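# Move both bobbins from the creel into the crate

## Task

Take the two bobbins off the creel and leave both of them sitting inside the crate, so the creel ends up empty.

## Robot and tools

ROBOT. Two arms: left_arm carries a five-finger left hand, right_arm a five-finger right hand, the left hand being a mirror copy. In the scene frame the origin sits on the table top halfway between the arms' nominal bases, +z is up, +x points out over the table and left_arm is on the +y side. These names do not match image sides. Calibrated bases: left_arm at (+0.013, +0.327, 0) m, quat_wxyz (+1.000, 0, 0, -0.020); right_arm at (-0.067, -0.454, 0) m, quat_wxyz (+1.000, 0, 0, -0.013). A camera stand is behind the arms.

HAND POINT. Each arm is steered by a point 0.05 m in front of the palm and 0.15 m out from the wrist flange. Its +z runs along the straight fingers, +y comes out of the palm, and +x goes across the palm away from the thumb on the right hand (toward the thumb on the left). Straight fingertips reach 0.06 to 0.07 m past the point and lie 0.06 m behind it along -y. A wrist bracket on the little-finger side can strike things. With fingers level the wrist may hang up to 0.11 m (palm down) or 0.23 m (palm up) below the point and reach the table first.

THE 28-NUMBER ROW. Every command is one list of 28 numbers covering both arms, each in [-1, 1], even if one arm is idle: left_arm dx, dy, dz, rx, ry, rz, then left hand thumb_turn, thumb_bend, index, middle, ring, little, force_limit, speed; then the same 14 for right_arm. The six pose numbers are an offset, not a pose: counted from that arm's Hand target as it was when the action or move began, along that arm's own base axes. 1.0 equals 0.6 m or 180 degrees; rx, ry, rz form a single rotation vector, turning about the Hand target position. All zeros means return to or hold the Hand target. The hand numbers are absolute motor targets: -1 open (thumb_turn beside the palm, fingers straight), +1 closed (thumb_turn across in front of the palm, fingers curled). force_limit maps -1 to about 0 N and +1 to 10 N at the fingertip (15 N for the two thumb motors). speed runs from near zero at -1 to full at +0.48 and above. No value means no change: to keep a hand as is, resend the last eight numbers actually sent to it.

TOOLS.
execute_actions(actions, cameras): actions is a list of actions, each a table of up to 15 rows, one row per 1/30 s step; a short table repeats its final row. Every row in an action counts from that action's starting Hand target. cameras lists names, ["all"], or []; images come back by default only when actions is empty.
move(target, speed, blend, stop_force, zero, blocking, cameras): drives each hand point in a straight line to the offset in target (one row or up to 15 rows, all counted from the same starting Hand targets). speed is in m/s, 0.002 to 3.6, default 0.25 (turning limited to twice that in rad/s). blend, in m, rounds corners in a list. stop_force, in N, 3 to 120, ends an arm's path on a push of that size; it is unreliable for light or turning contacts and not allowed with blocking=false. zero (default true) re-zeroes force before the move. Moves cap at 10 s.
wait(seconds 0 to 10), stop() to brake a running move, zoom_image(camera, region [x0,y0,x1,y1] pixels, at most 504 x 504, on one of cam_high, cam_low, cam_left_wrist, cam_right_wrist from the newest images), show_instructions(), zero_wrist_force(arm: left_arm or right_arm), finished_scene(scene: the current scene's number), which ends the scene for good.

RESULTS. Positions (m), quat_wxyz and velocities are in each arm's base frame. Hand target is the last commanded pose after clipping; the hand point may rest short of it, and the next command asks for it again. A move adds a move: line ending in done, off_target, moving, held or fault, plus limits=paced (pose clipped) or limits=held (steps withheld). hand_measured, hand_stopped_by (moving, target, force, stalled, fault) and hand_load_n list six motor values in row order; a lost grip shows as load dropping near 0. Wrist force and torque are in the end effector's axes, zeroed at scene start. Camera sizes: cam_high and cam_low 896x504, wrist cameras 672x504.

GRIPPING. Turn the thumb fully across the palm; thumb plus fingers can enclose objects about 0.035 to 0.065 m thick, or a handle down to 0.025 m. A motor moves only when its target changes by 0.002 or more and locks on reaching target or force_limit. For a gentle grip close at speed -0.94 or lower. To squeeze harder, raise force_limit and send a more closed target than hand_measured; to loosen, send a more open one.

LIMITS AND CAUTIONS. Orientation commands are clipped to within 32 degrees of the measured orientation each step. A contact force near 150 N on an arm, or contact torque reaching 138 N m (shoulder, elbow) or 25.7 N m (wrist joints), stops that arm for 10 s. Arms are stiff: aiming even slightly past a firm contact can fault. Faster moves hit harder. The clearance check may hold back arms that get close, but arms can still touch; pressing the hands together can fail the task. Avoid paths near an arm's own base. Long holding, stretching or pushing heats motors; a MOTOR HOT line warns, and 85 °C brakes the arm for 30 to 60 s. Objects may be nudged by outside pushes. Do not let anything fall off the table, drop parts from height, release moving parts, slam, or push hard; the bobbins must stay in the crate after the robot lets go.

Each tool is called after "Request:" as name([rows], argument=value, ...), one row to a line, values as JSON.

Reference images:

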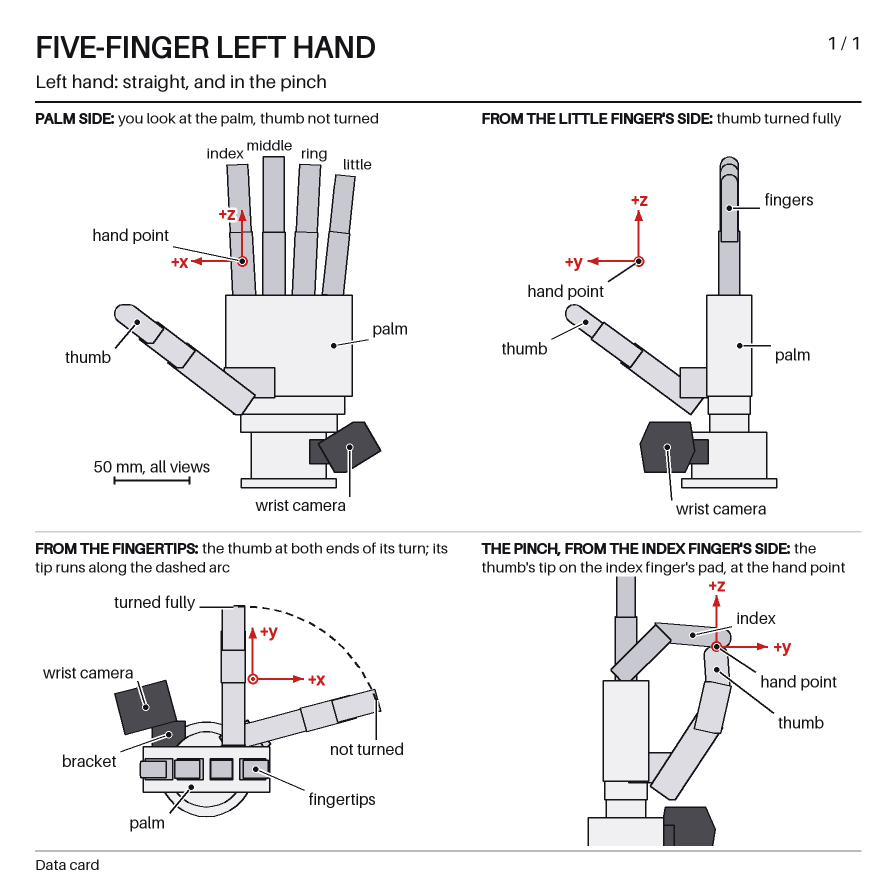

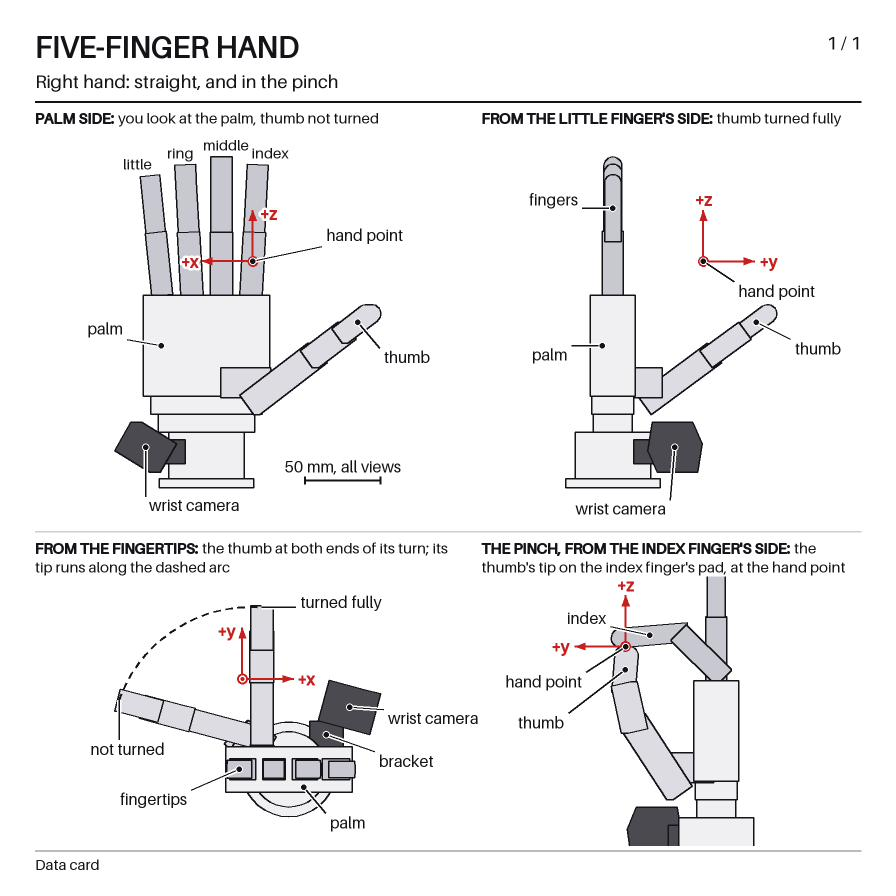

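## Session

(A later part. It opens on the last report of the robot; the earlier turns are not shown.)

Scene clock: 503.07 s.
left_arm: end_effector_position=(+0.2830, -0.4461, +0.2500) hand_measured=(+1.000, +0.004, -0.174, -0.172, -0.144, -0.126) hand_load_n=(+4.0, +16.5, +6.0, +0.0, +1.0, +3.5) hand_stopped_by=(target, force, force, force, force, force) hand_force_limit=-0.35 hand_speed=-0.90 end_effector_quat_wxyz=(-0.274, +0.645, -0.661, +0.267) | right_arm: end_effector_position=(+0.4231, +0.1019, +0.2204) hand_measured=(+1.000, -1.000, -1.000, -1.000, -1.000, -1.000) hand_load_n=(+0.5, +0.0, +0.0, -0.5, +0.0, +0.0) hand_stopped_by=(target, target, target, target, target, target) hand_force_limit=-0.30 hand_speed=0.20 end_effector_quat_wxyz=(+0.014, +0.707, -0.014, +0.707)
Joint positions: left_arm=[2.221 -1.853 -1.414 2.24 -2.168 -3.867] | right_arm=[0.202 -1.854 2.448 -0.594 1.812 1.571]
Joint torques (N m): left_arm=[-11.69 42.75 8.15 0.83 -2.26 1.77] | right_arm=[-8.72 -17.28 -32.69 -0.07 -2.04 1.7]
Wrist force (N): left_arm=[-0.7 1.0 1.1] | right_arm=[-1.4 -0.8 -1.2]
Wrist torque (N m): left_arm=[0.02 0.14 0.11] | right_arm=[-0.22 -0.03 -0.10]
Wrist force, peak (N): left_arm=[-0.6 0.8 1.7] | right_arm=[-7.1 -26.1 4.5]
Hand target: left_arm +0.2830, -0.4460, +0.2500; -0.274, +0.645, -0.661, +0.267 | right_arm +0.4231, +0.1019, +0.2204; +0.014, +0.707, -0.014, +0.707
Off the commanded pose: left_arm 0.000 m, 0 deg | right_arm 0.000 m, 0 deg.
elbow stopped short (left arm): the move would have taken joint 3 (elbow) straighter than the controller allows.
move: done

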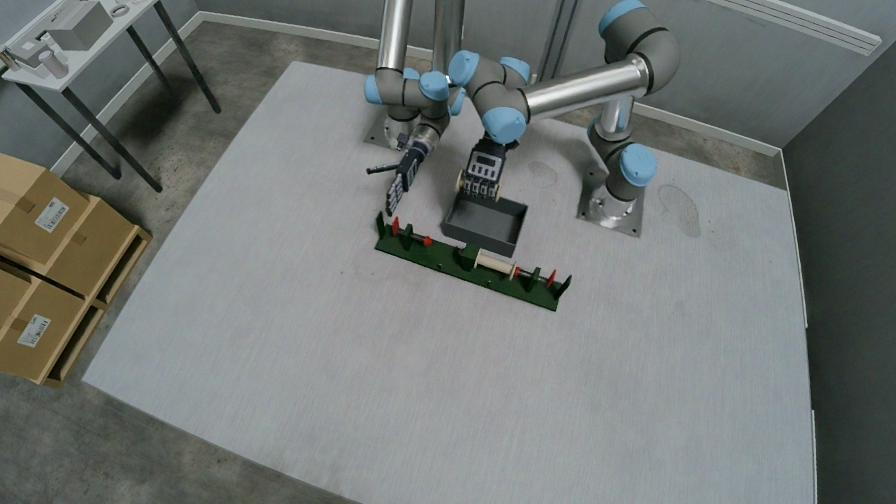

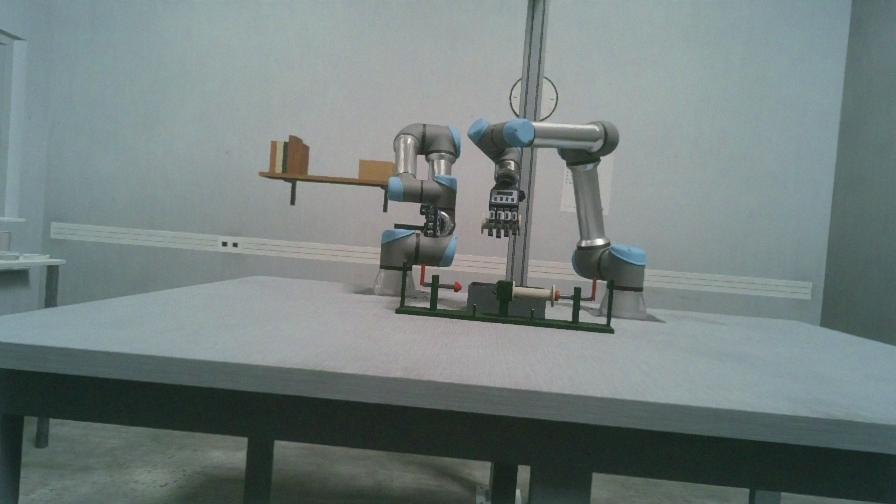

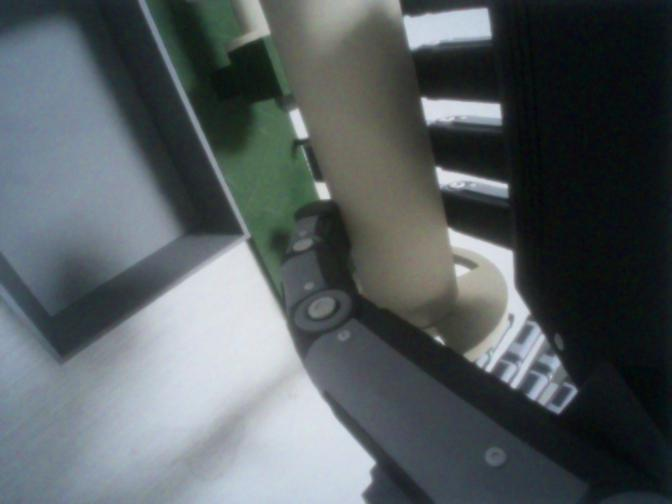

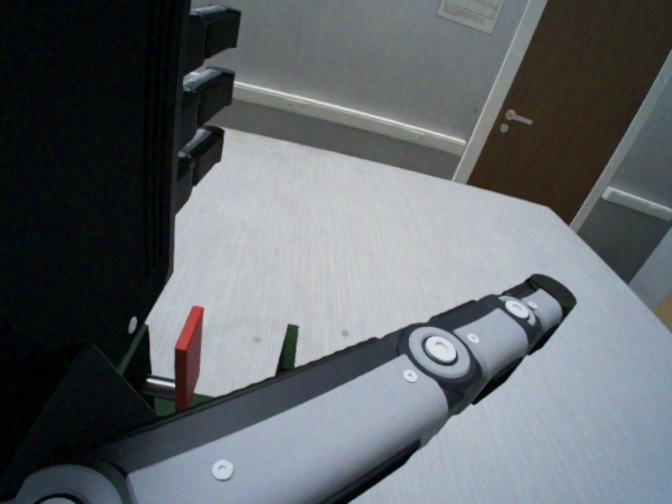

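Request:
move(target=[0,-0.0067,-0.2,0,0,0,1,0.7,0.5,0.5,0.5,0.5,-0.35,-0.9,0,0,0,0,0,0,1,-1,-1,-1,-1,-1,-0.3,0.2], speed=0.08, stop_force=6, cameras=["cam_high","cam_low","cam_left_wrist"])

Request:
zoom_image(camera="cam_high", region=[430, 160, 550, 270])

Request:
zoom_image(camera="cam_low", region=[440, 230, 580, 340])

Scene clock: 527.43 s.
left_arm: end_effector_position=(+0.2830, -0.4501, +0.1300) hand_measured=(+1.000, +0.004, -0.174, -0.172, -0.144, -0.126) hand_load_n=(+4.0, +16.5, +6.0, +0.0, +1.0, +3.0) hand_stopped_by=(target, force, force, force, force, force) hand_force_limit=-0.35 hand_speed=-0.90 end_effector_quat_wxyz=(-0.274, +0.645, -0.661, +0.267) | right_arm: end_effector_position=(+0.4231, +0.1019, +0.2204) hand_measured=(+1.000, -1.000, -1.000, -1.000, -1.000, -1.000) hand_load_n=(+0.5, +0.0, +0.0, +0.0, +0.0, +0.0) hand_stopped_by=(target, target, target, target, target, target) hand_force_limit=-0.30 hand_speed=0.20 end_effector_quat_wxyz=(+0.014, +0.707, -0.014, +0.707)
Joint positions: left_arm=[2.215 -1.938 -1.618 2.525 -2.171 -3.872] | right_arm=[0.202 -1.854 2.448 -0.594 1.812 1.571]
Joint torques (N m): left_arm=[-11.23 25.47 6.65 0.63 -1.84 1.64] | right_arm=[-10.18 -17.44 -33.75 0.26 -2.03 1.58]
Wrist force (N): left_arm=[-0.9 1.2 1.2] | right_arm=[-1.7 -0.8 -1.0]
Wrist torque (N m): left_arm=[0.05 0.23 0.07] | right_arm=[-0.24 -0.01 -0.11]
Wrist force, peak (N): left_arm=[-1.0 1.9 1.4] | right_arm=[-1.9 -1.0 -1.2]
Hand target: left_arm +0.2830, -0.4501, +0.1300; -0.274, +0.645, -0.661, +0.267 | right_arm +0.4231, +0.1019, +0.2204; +0.014, +0.707, -0.014, +0.707
Off the commanded pose: left_arm 0.000 m, 0 deg | right_arm 0.000 m, 0 deg.
move: done
Images, in order (width x height): cam_high 896x504, cam_low 896x504, cam_left_wrist 672x504.

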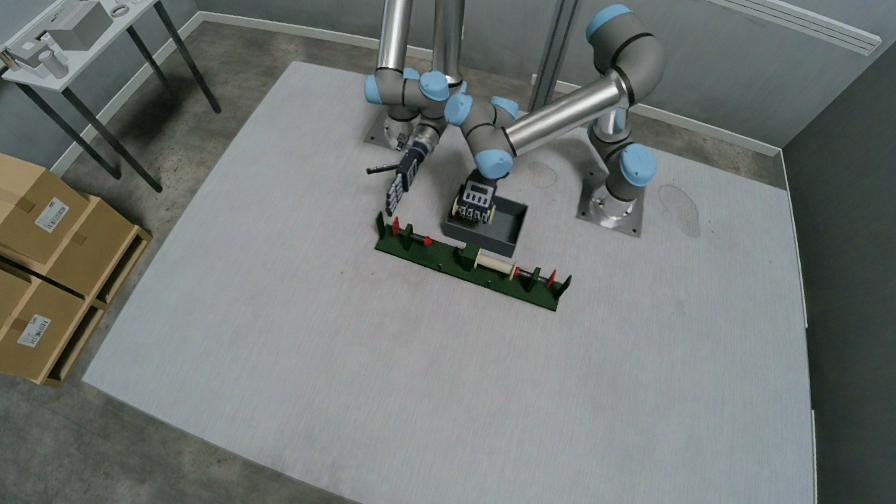

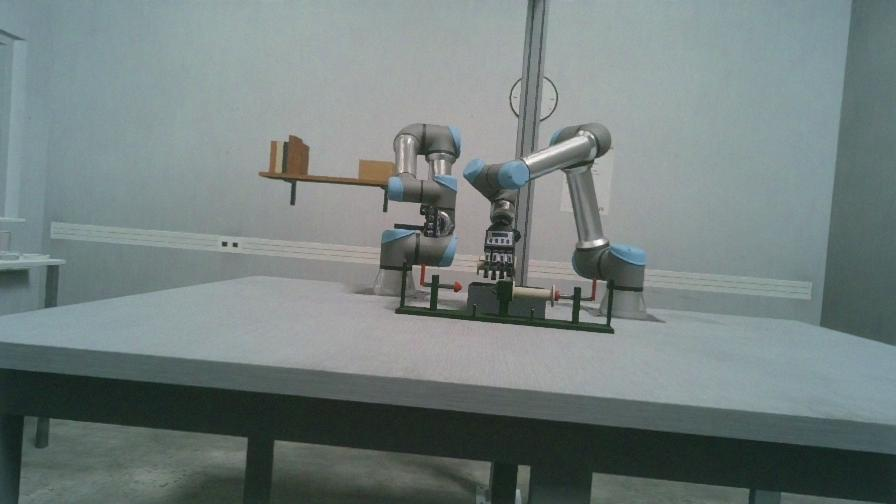

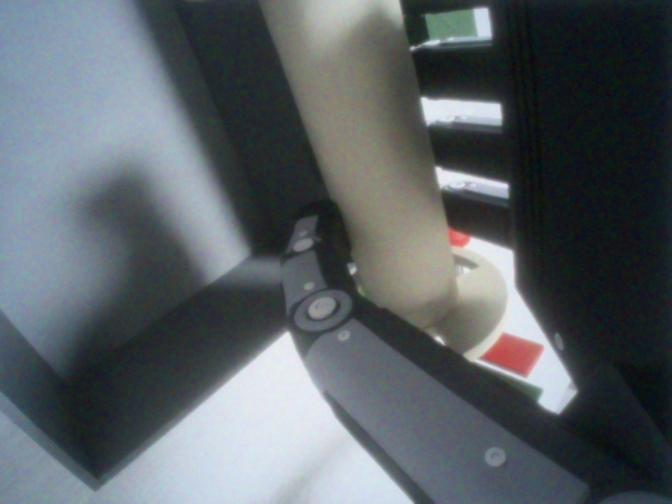

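Scaled by 4.200 from the camera's 896x504 image, which has a finer 1280x720 frame.

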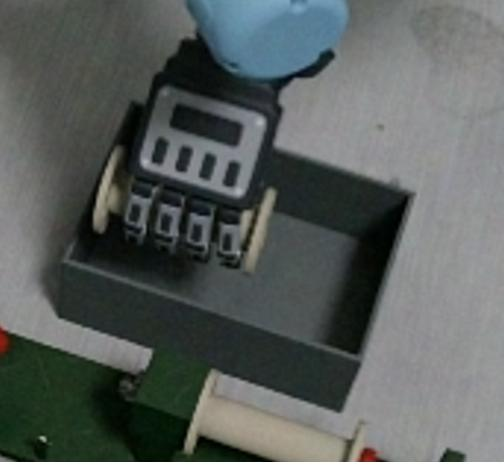

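Scaled by 3.600 from the camera's 896x504 image, which has a finer 1280x720 frame.

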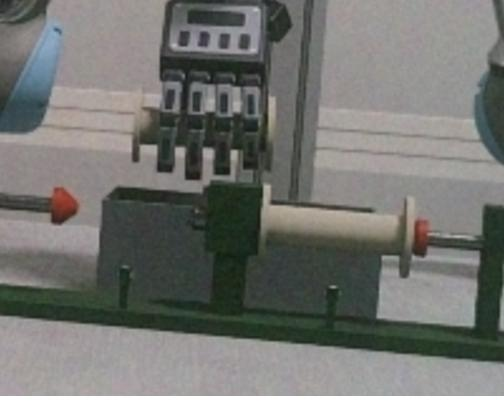

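Request:
move(target=[0,0,-0.175,0,0,0,1,0.7,0.5,0.5,0.5,0.5,-0.35,-0.9,0,0,0,0,0,0,1,-1,-1,-1,-1,-1,-0.3,0.2], speed=0.025, stop_force=4, cameras=["cam_high","cam_low","cam_left_wrist"])

Request:
zoom_image(camera="cam_high", region=[430, 160, 550, 270])

Scene clock: 554.03 s.
left_arm: end_effector_position=(+0.2829, -0.4501, +0.0623) hand_measured=(+1.000, +0.008, -0.174, -0.172, -0.144, -0.126) hand_load_n=(+0.0, +1.0, +0.5, -0.5, +0.0, +0.0) hand_stopped_by=(target, force, force, force, force, force) hand_force_limit=-0.35 hand_speed=-0.90 end_effector_quat_wxyz=(-0.274, +0.645, -0.661, +0.267) | right_arm: end_effector_position=(+0.4231, +0.1019, +0.2204) hand_measured=(+1.000, -1.000, -1.000, -1.000, -1.000, -1.000) hand_load_n=(+0.0, -0.5, +0.0, +0.0, +0.0, +0.0) hand_stopped_by=(target, target, target, target, target, target) hand_force_limit=-0.30 hand_speed=0.20 end_effector_quat_wxyz=(+0.014, +0.707, -0.014, +0.707)
Joint positions: left_arm=[2.215 -2.013 -1.702 2.685 -2.171 -3.872] | right_arm=[0.202 -1.854 2.448 -0.594 1.812 1.571]
Joint torques (N m): left_arm=[-7.75 44.69 24.37 -2.95 -0.64 -1.41] | right_arm=[-8.43 -15.79 -33.03 -0.2 -1.87 1.37]
Wrist force (N): left_arm=[-1.3 1.3 -0.1] | right_arm=[-1.5 -0.9 -1.2]
Wrist torque (N m): left_arm=[0.11 0.16 0.06] | right_arm=[-0.24 -0.05 -0.10]
Wrist force, peak (N): left_arm=[-3.1 -16.9 -22.5] | right_arm=[-2.0 -1.0 -1.3]
Hand target: left_arm +0.2829, -0.4500, +0.0623; -0.274, +0.645, -0.661, +0.267 (not the last commanded pose) | right_arm +0.4231, +0.1019, +0.2204; +0.014, +0.707, -0.014, +0.707
Off the commanded pose: left_arm 0.037 m, 0 deg | right_arm 0.000 m, 0 deg.
move: contact (left_arm)
Images, in order (width x height): cam_high 896x504, cam_low 896x504, cam_left_wrist 672x504.

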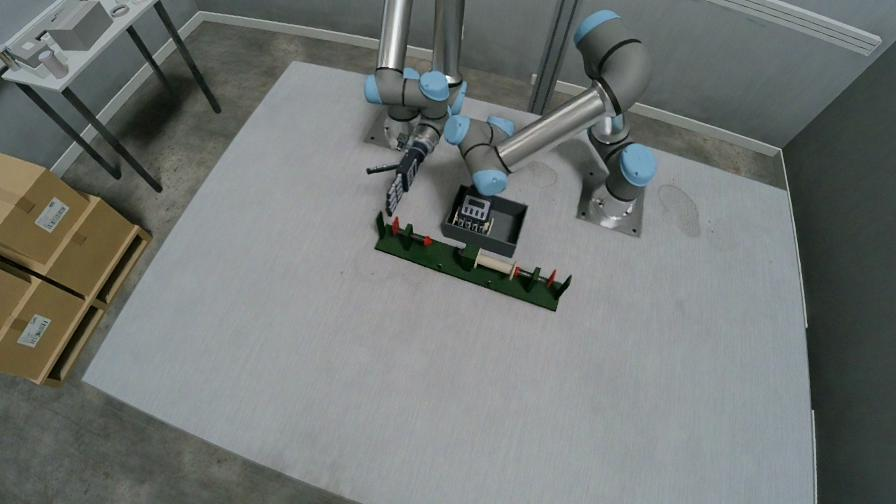

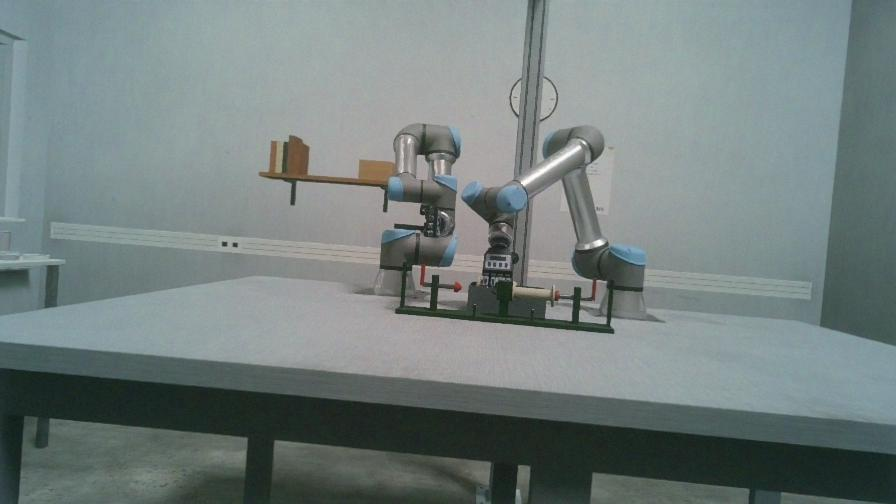

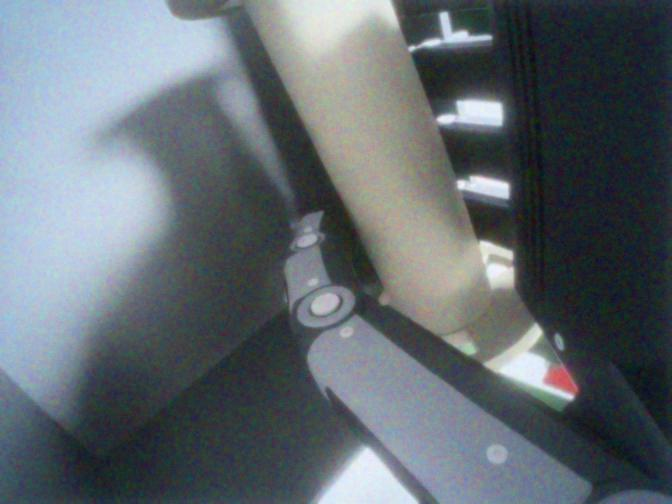

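Scaled by 4.200 from the camera's 896x504 image, which has a finer 1280x720 frame.

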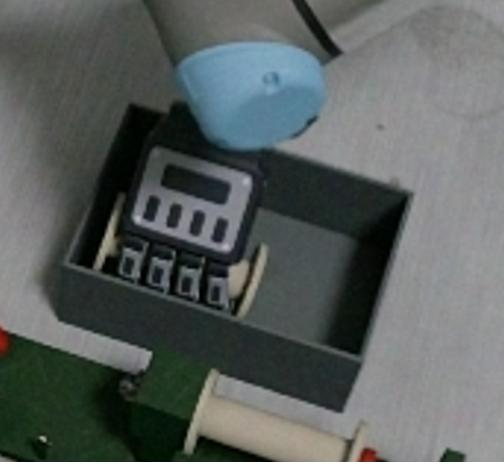

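Request:
zoom_image(camera="cam_low", region=[450, 240, 550, 330])

Request:
zoom_image(camera="cam_high", region=[440, 190, 510, 250])

Scaled by 5.040 from the camera's 896x504 image, which has a finer 1280x720 frame.

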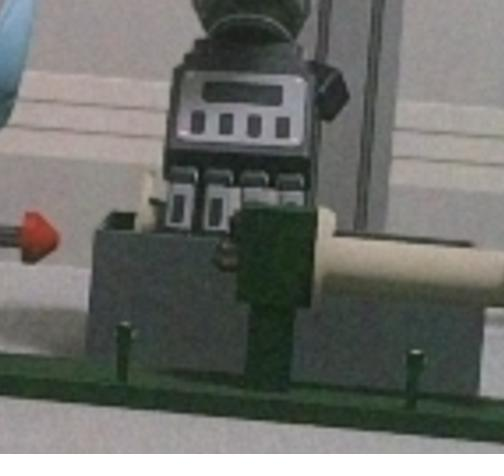

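Scaled by 7.200 from the camera's 896x504 image, which has a finer 1280x720 frame.

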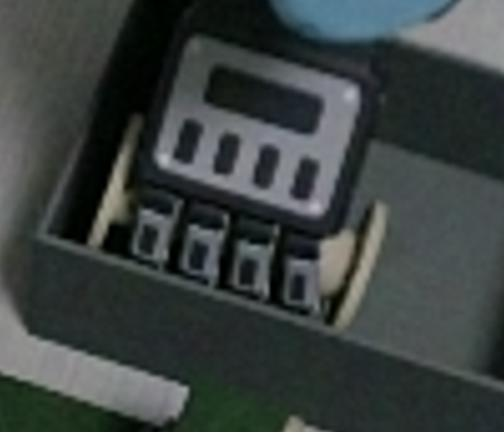

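Request:
move([
  [0,0,0.004,0,0,0,1,0.8,0.5,0.5,0.5,0.5,-0.35,-0.9,0,0,0,0,0,0,1,-1,-1,-1,-1,-1,-0.3,0.2],
  [0,0,0.004,0,0,0,1,0.8,0.6,0.6,0.6,0.6,-0.35,-0.9,0,0,0,0,0,0,1,-1,-1,-1,-1,-1,-0.3,0.2],
], speed=0.02, cameras=["cam_low","cam_left_wrist","cam_high"])

Request:
zoom_image(camera="cam_low", region=[450, 240, 550, 330])

Request:
zoom_image(camera="cam_high", region=[440, 190, 510, 250])

Scene clock: 602.03 s.
left_arm: end_effector_position=(+0.2829, -0.4500, +0.0647) hand_measured=(+1.000, +0.028, +0.234, +0.226, +0.600, +0.600) hand_load_n=(+0.0, +2.0, +4.0, +6.0, +0.5, +0.0) hand_stopped_by=(target, force, force, force, target, target) hand_force_limit=-0.35 hand_speed=-0.90 end_effector_quat_wxyz=(-0.274, +0.645, -0.661, +0.267) | right_arm: end_effector_position=(+0.4231, +0.1019, +0.2204) hand_measured=(+1.000, -1.000, -1.000, -1.000, -1.000, -1.000) hand_load_n=(+0.0, +0.0, +0.0, +0.0, +0.0, +0.0) hand_stopped_by=(target, target, target, target, target, target) hand_force_limit=-0.30 hand_speed=0.20 end_effector_quat_wxyz=(+0.014, +0.707, -0.014, +0.707)
Joint positions: left_arm=[2.215 -2.01 -1.699 2.679 -2.171 -3.872] | right_arm=[0.202 -1.854 2.448 -0.594 1.812 1.571]
Joint torques (N m): left_arm=[-6.89 45.03 22.54 -2.64 -1.49 -1.14] | right_arm=[-8.55 -14.98 -30.74 -0.15 -1.53 0.88]
Wrist force (N): left_arm=[-1.0 0.9 1.2] | right_arm=[-1.5 -0.8 -1.4]
Wrist torque (N m): left_arm=[0.03 0.18 0.09] | right_arm=[-0.19 0.00 -0.10]
Wrist force, peak (N): left_arm=[-0.9 3.1 1.0] | right_arm=[-1.9 -0.7 -1.6]
Hand target: left_arm +0.2829, -0.4500, +0.0647; -0.274, +0.645, -0.661, +0.267 | right_arm +0.4231, +0.1019, +0.2204; +0.014, +0.707, -0.014, +0.707
Off the commanded pose: left_arm 0.000 m, 0 deg | right_arm 0.000 m, 0 deg.
move: done
Images, in order (width x height): cam_high 896x504, cam_low 896x504, cam_left_wrist 672x504.

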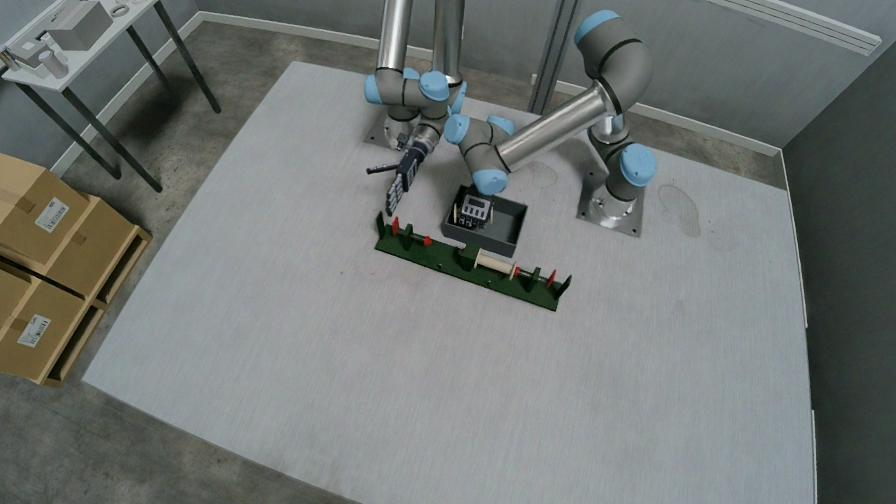

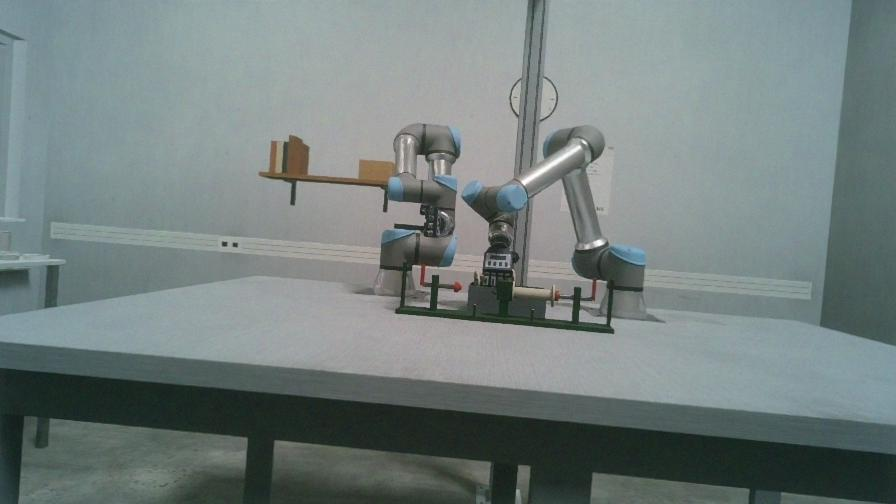

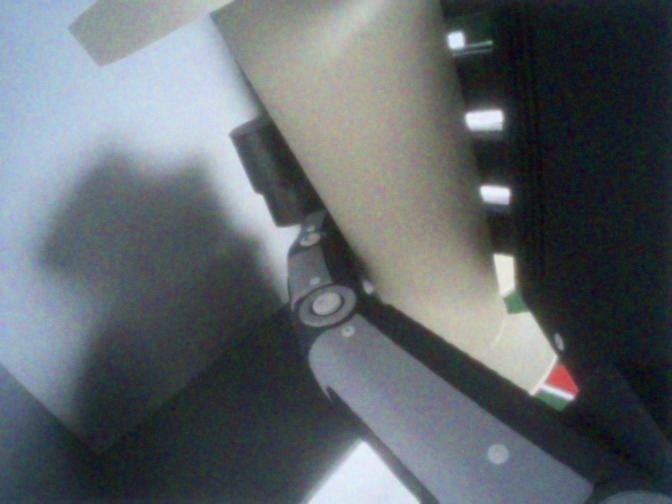

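Scaled by 5.040 from the camera's 896x504 image, which has a finer 1280x720 frame.

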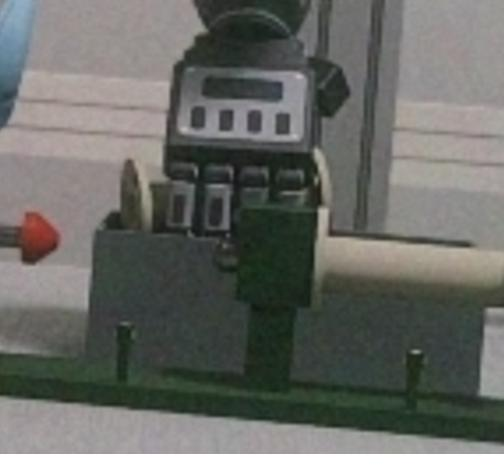

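Scaled by 7.200 from the camera's 896x504 image, which has a finer 1280x720 frame.

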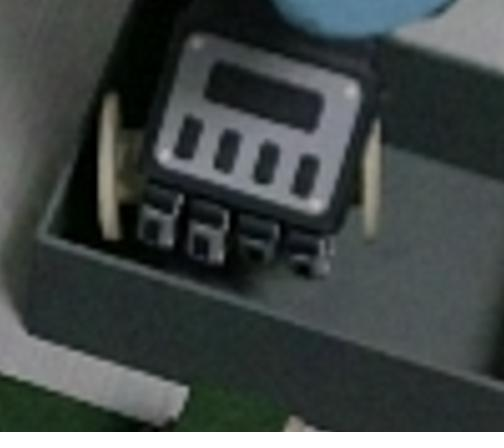

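Request:
move([
  [0,0,0.0167,0,0,0,1,0.8,0.6,0.6,0.6,0.6,-0.35,-0.9,0,0,0,0,0,0,1,-1,-1,-1,-1,-1,-0.3,0.2],
  [-0.035,0.0017,0.0167,0,0,0,1,0.8,0.6,0.6,0.6,0.6,-0.35,-0.9,0,0,0,0,0,0,1,-1,-1,-1,-1,-1,-0.3,0.2],
  [-0.035,0.0017,-0.045,0,0,0,1,0.8,0.6,0.6,0.6,0.6,-0.35,-0.9,0,0,0,0,0,0,1,-1,-1,-1,-1,-1,-0.3,0.2],
], speed=0.03, stop_force=4, cameras=["cam_low","cam_left_wrist","cam_high"])

Request:
zoom_image(camera="cam_low", region=[450, 240, 550, 330])

Request:
zoom_image(camera="cam_high", region=[430, 170, 530, 250])

Scene clock: 648.77 s.
left_arm: end_effector_position=(+0.2619, -0.4490, +0.0377) hand_measured=(+1.000, +0.028, +0.234, +0.226, +0.600, +0.600) hand_load_n=(+0.0, +2.0, +4.0, +6.0, +0.5, +0.0) hand_stopped_by=(target, force, force, force, target, target) hand_force_limit=-0.35 hand_speed=-0.90 end_effector_quat_wxyz=(-0.274, +0.645, -0.661, +0.267) | right_arm: end_effector_position=(+0.4231, +0.1019, +0.2204) hand_measured=(+1.000, -1.000, -1.000, -1.000, -1.000, -1.000) hand_load_n=(+0.0, +0.0, +0.0, +0.0, +0.0, +0.0) hand_stopped_by=(target, target, target, target, target, target) hand_force_limit=-0.30 hand_speed=0.20 end_effector_quat_wxyz=(+0.014, +0.707, -0.014, +0.707)
Joint positions: left_arm=[2.176 -2.037 -1.748 2.731 -2.191 -3.913] | right_arm=[0.202 -1.854 2.448 -0.594 1.812 1.571]
Joint torques (N m): left_arm=[-9.27 25.9 4.82 0.56 -1.31 1.43] | right_arm=[-8.2 -14.31 -30.31 -0.5 -1.51 0.57]
Wrist force (N): left_arm=[-0.6 1.0 1.1] | right_arm=[-1.9 -0.7 -1.3]
Wrist torque (N m): left_arm=[0.02 0.13 0.09] | right_arm=[-0.20 0.03 -0.12]
Wrist force, peak (N): left_arm=[-1.2 1.3 1.6] | right_arm=[-1.8 -0.9 -1.6]
Hand target: left_arm +0.2619, -0.4490, +0.0377; -0.274, +0.645, -0.661, +0.267 | right_arm +0.4231, +0.1019, +0.2204; +0.014, +0.707, -0.014, +0.707
Off the commanded pose: left_arm 0.000 m, 0 deg | right_arm 0.000 m, 0 deg.
move: done
Images, in order (width x height): cam_high 896x504, cam_low 896x504, cam_left_wrist 672x504.

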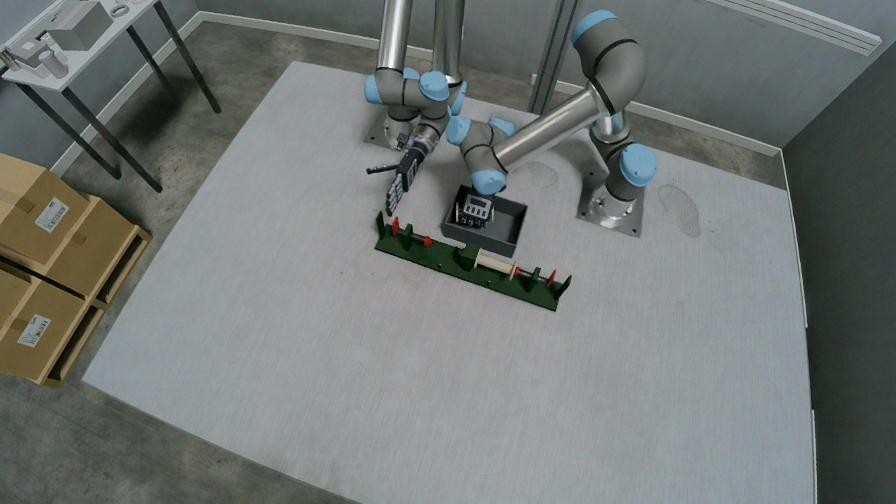

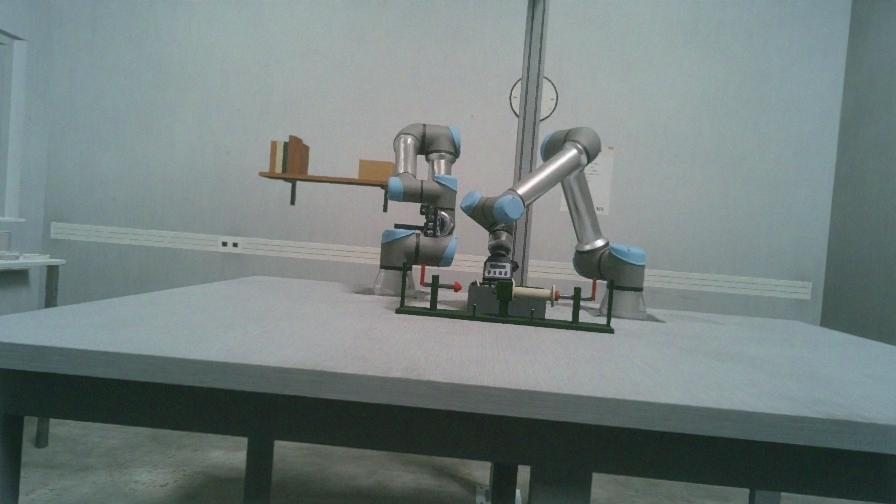

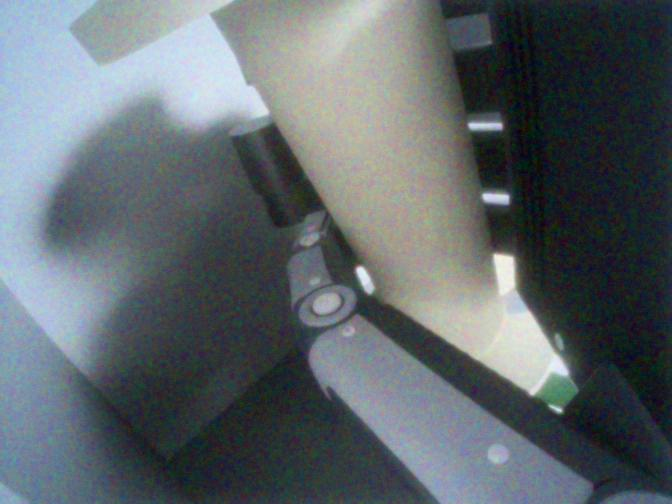

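Scaled by 5.040 from the camera's 896x504 image, which has a finer 1280x720 frame.

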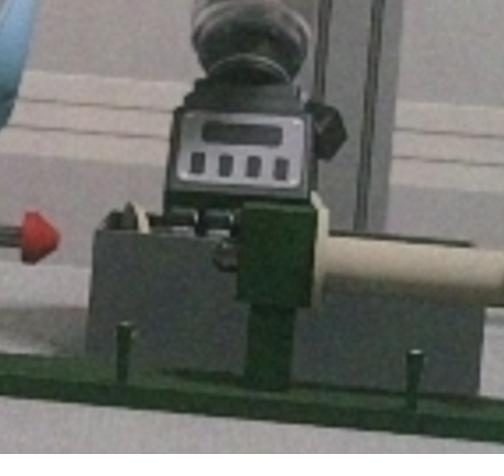

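Scaled by 5.040 from the camera's 896x504 image, which has a finer 1280x720 frame.

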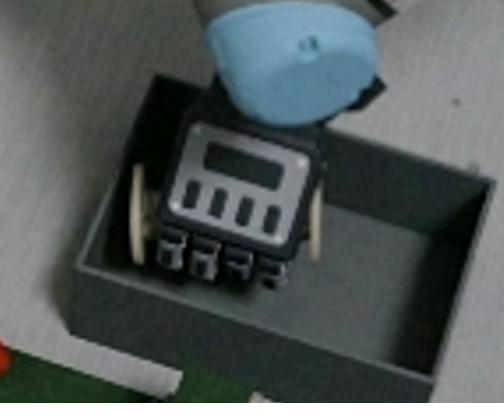

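Request:
move([
  [0,0,0,0,0,0,1,0.8,-0.2,-0.2,-0.2,-0.2,-0.35,-0.9,0,0,0,0,0,0,1,-1,-1,-1,-1,-1,-0.3,0.2],
  [0,0,0,0,0,0,1,0.8,-0.5,-0.5,-0.5,-0.5,-0.35,-0.9,0,0,0,0,0,0,1,-1,-1,-1,-1,-1,-0.3,0.2],
], cameras=["cam_low","cam_left_wrist","cam_high"])

Request:
zoom_image(camera="cam_high", region=[430, 170, 530, 250])

Scene clock: 668.00 s.
left_arm: end_effector_position=(+0.2619, -0.4490, +0.0377) hand_measured=(+1.000, +0.030, -0.500, -0.500, -0.500, -0.500) hand_load_n=(+0.0, +0.0, +0.0, -0.5, +0.0, +0.0) hand_stopped_by=(target, force, target, target, target, target) hand_force_limit=-0.35 hand_speed=-0.90 end_effector_quat_wxyz=(-0.274, +0.645, -0.661, +0.267) | right_arm: end_effector_position=(+0.4231, +0.1019, +0.2204) hand_measured=(+1.000, -1.000, -1.000, -1.000, -1.000, -1.000) hand_load_n=(+0.5, +0.0, +0.0, +0.0, +0.0, +0.0) hand_stopped_by=(target, target, target, target, target, target) hand_force_limit=-0.30 hand_speed=0.20 end_effector_quat_wxyz=(+0.014, +0.707, -0.014, +0.707)
Joint positions: left_arm=[2.176 -2.037 -1.748 2.731 -2.191 -3.913] | right_arm=[0.202 -1.854 2.448 -0.594 1.812 1.571]
Joint torques (N m): left_arm=[6.32 26.19 8.97 -0.96 0.23 1.61] | right_arm=[-7.85 -13.08 -29.25 -0.48 -1.65 0.44]
Wrist force (N): left_arm=[-0.7 0.4 0.6] | right_arm=[-1.5 -0.9 -1.3]
Wrist torque (N m): left_arm=[-0.03 0.13 0.11] | right_arm=[-0.23 -0.03 -0.10]
Wrist force, peak (N): left_arm=[-1.0 1.3 1.5] | right_arm=[-1.9 -0.8 -1.8]
Hand target: left_arm +0.2619, -0.4490, +0.0377; -0.274, +0.645, -0.661, +0.267 | right_arm +0.4231, +0.1019, +0.2204; +0.014, +0.707, -0.014, +0.707
Off the commanded pose: left_arm 0.000 m, 0 deg | right_arm 0.000 m, 0 deg.
move: done
Images, in order (width x height): cam_high 896x504, cam_low 896x504, cam_left_wrist 672x504.

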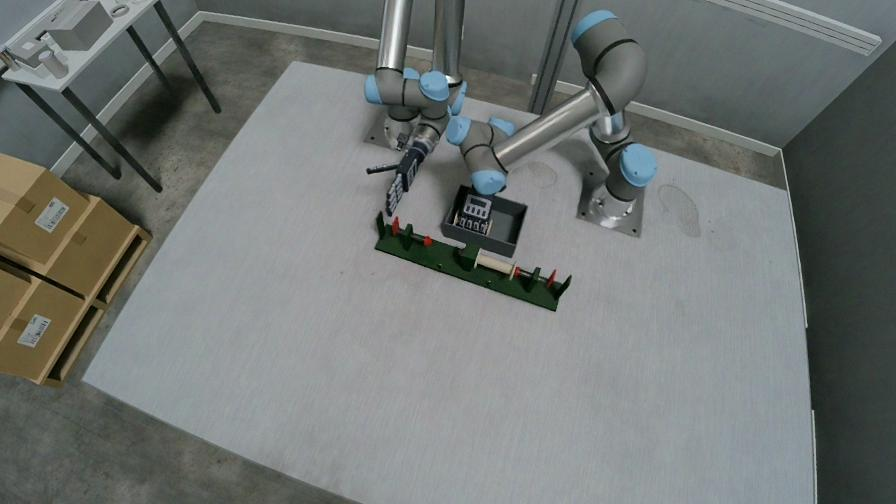

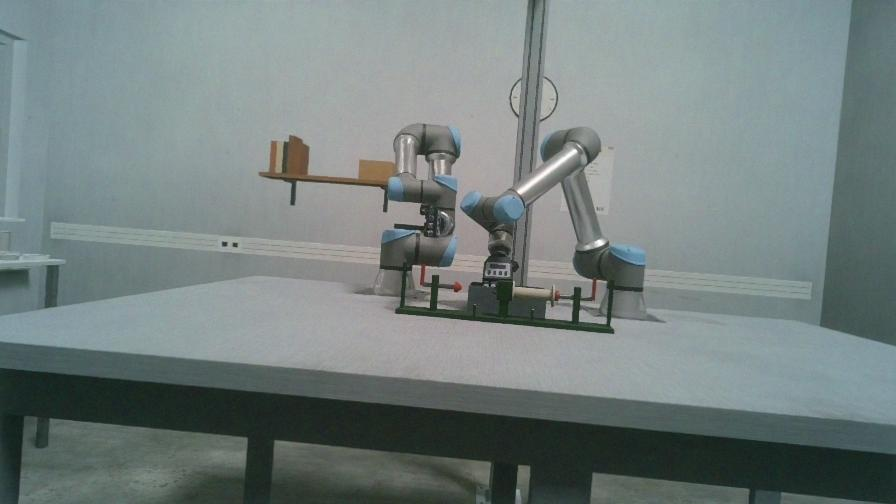

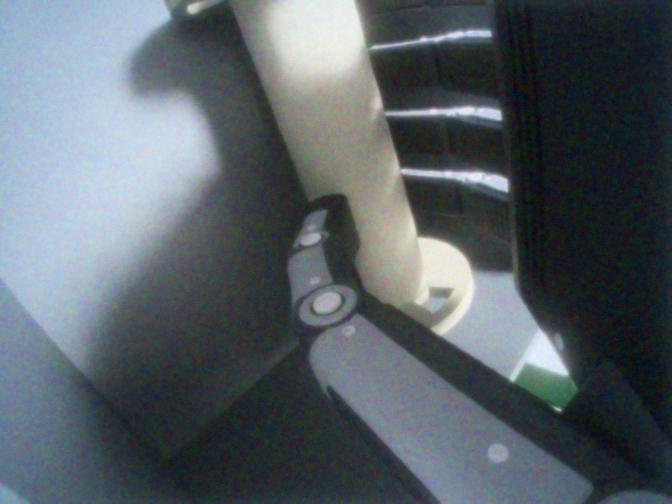

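Scaled by 5.040 from the camera's 896x504 image, which has a finer 1280x720 frame.

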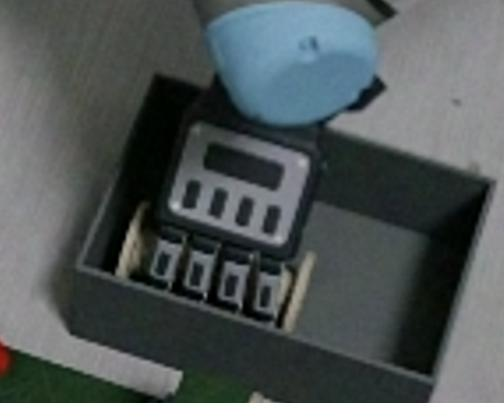

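Request:
move([
  [0,0,0,0,0,0,1,-0.35,-0.5,-0.5,-0.5,-0.5,-0.35,-0.7,0,0,0,0,0,0,1,-1,-1,-1,-1,-1,-0.3,0.2],
  [0,0,0.05,0,0,0,1,-0.35,-0.5,-0.5,-0.5,-0.5,-0.35,-0.7,0,0,0,0,0,0,1,-1,-1,-1,-1,-1,-0.3,0.2],
], speed=0.03, cameras=["cam_low","cam_left_wrist","cam_high"])

Request:
zoom_image(camera="cam_high", region=[430, 170, 530, 250])

Scene clock: 687.70 s.
left_arm: end_effector_position=(+0.2619, -0.4490, +0.0676) hand_measured=(+1.000, -0.350, -0.500, -0.500, -0.500, -0.500) hand_load_n=(+0.0, +0.0, +0.0, +0.0, +0.0, +0.0) hand_stopped_by=(target, target, target, target, target, target) hand_force_limit=-0.35 hand_speed=-0.70 end_effector_quat_wxyz=(-0.274, +0.645, -0.661, +0.267) | right_arm: end_effector_position=(+0.4231, +0.1019, +0.2204) hand_measured=(+1.000, -1.000, -1.000, -1.000, -1.000, -1.000) hand_load_n=(+0.0, +0.0, +0.0, +0.0, +0.0, +0.0) hand_stopped_by=(target, target, target, target, target, target) hand_force_limit=-0.30 hand_speed=0.20 end_effector_quat_wxyz=(+0.014, +0.707, -0.014, +0.707)
Joint positions: left_arm=[2.176 -1.996 -1.719 2.661 -2.191 -3.913] | right_arm=[0.202 -1.854 2.448 -0.594 1.812 1.571]
Joint torques (N m): left_arm=[5.79 43.91 24.22 -3.42 0.07 0.44] | right_arm=[-8 -12.31 -27.6 -0.46 -1.49 0.25]
Wrist force (N): left_arm=[-1.0 0.1 0.6] | right_arm=[-1.8 -0.5 -1.4]
Wrist torque (N m): left_arm=[-0.04 0.19 0.10] | right_arm=[-0.16 0.04 -0.11]
Wrist force, peak (N): left_arm=[-0.9 0.7 0.8] | right_arm=[-2.0 -0.9 -1.4]
Hand target: left_arm +0.2619, -0.4490, +0.0677; -0.274, +0.645, -0.661, +0.267 | right_arm +0.4231, +0.1019, +0.2204; +0.014, +0.707, -0.014, +0.707
Off the commanded pose: left_arm 0.000 m, 0 deg | right_arm 0.000 m, 0 deg.
move: done
Images, in order (width x height): cam_high 896x504, cam_low 896x504, cam_left_wrist 672x504.

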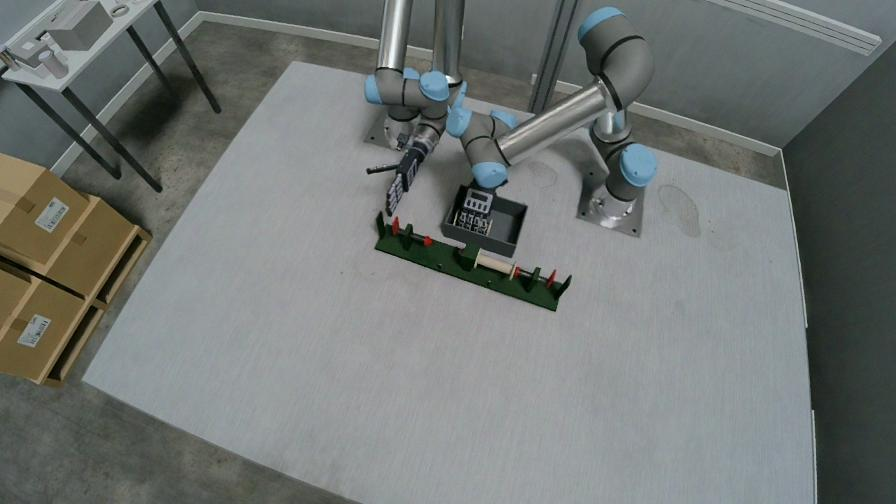

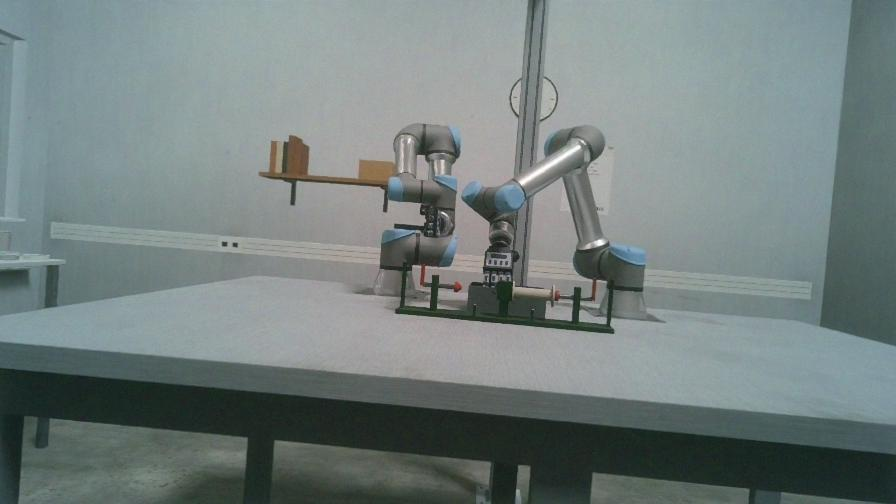

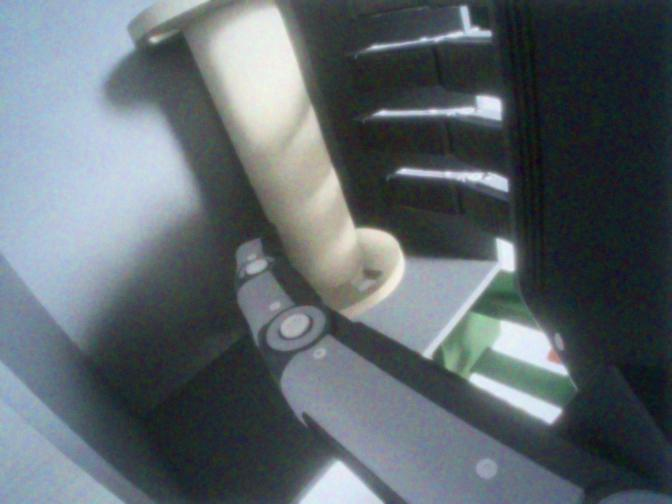

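Scaled by 5.040 from the camera's 896x504 image, which has a finer 1280x720 frame.

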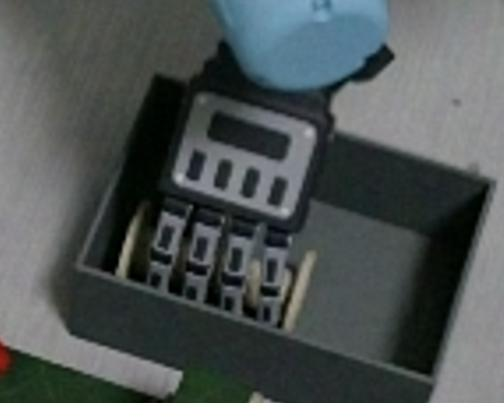

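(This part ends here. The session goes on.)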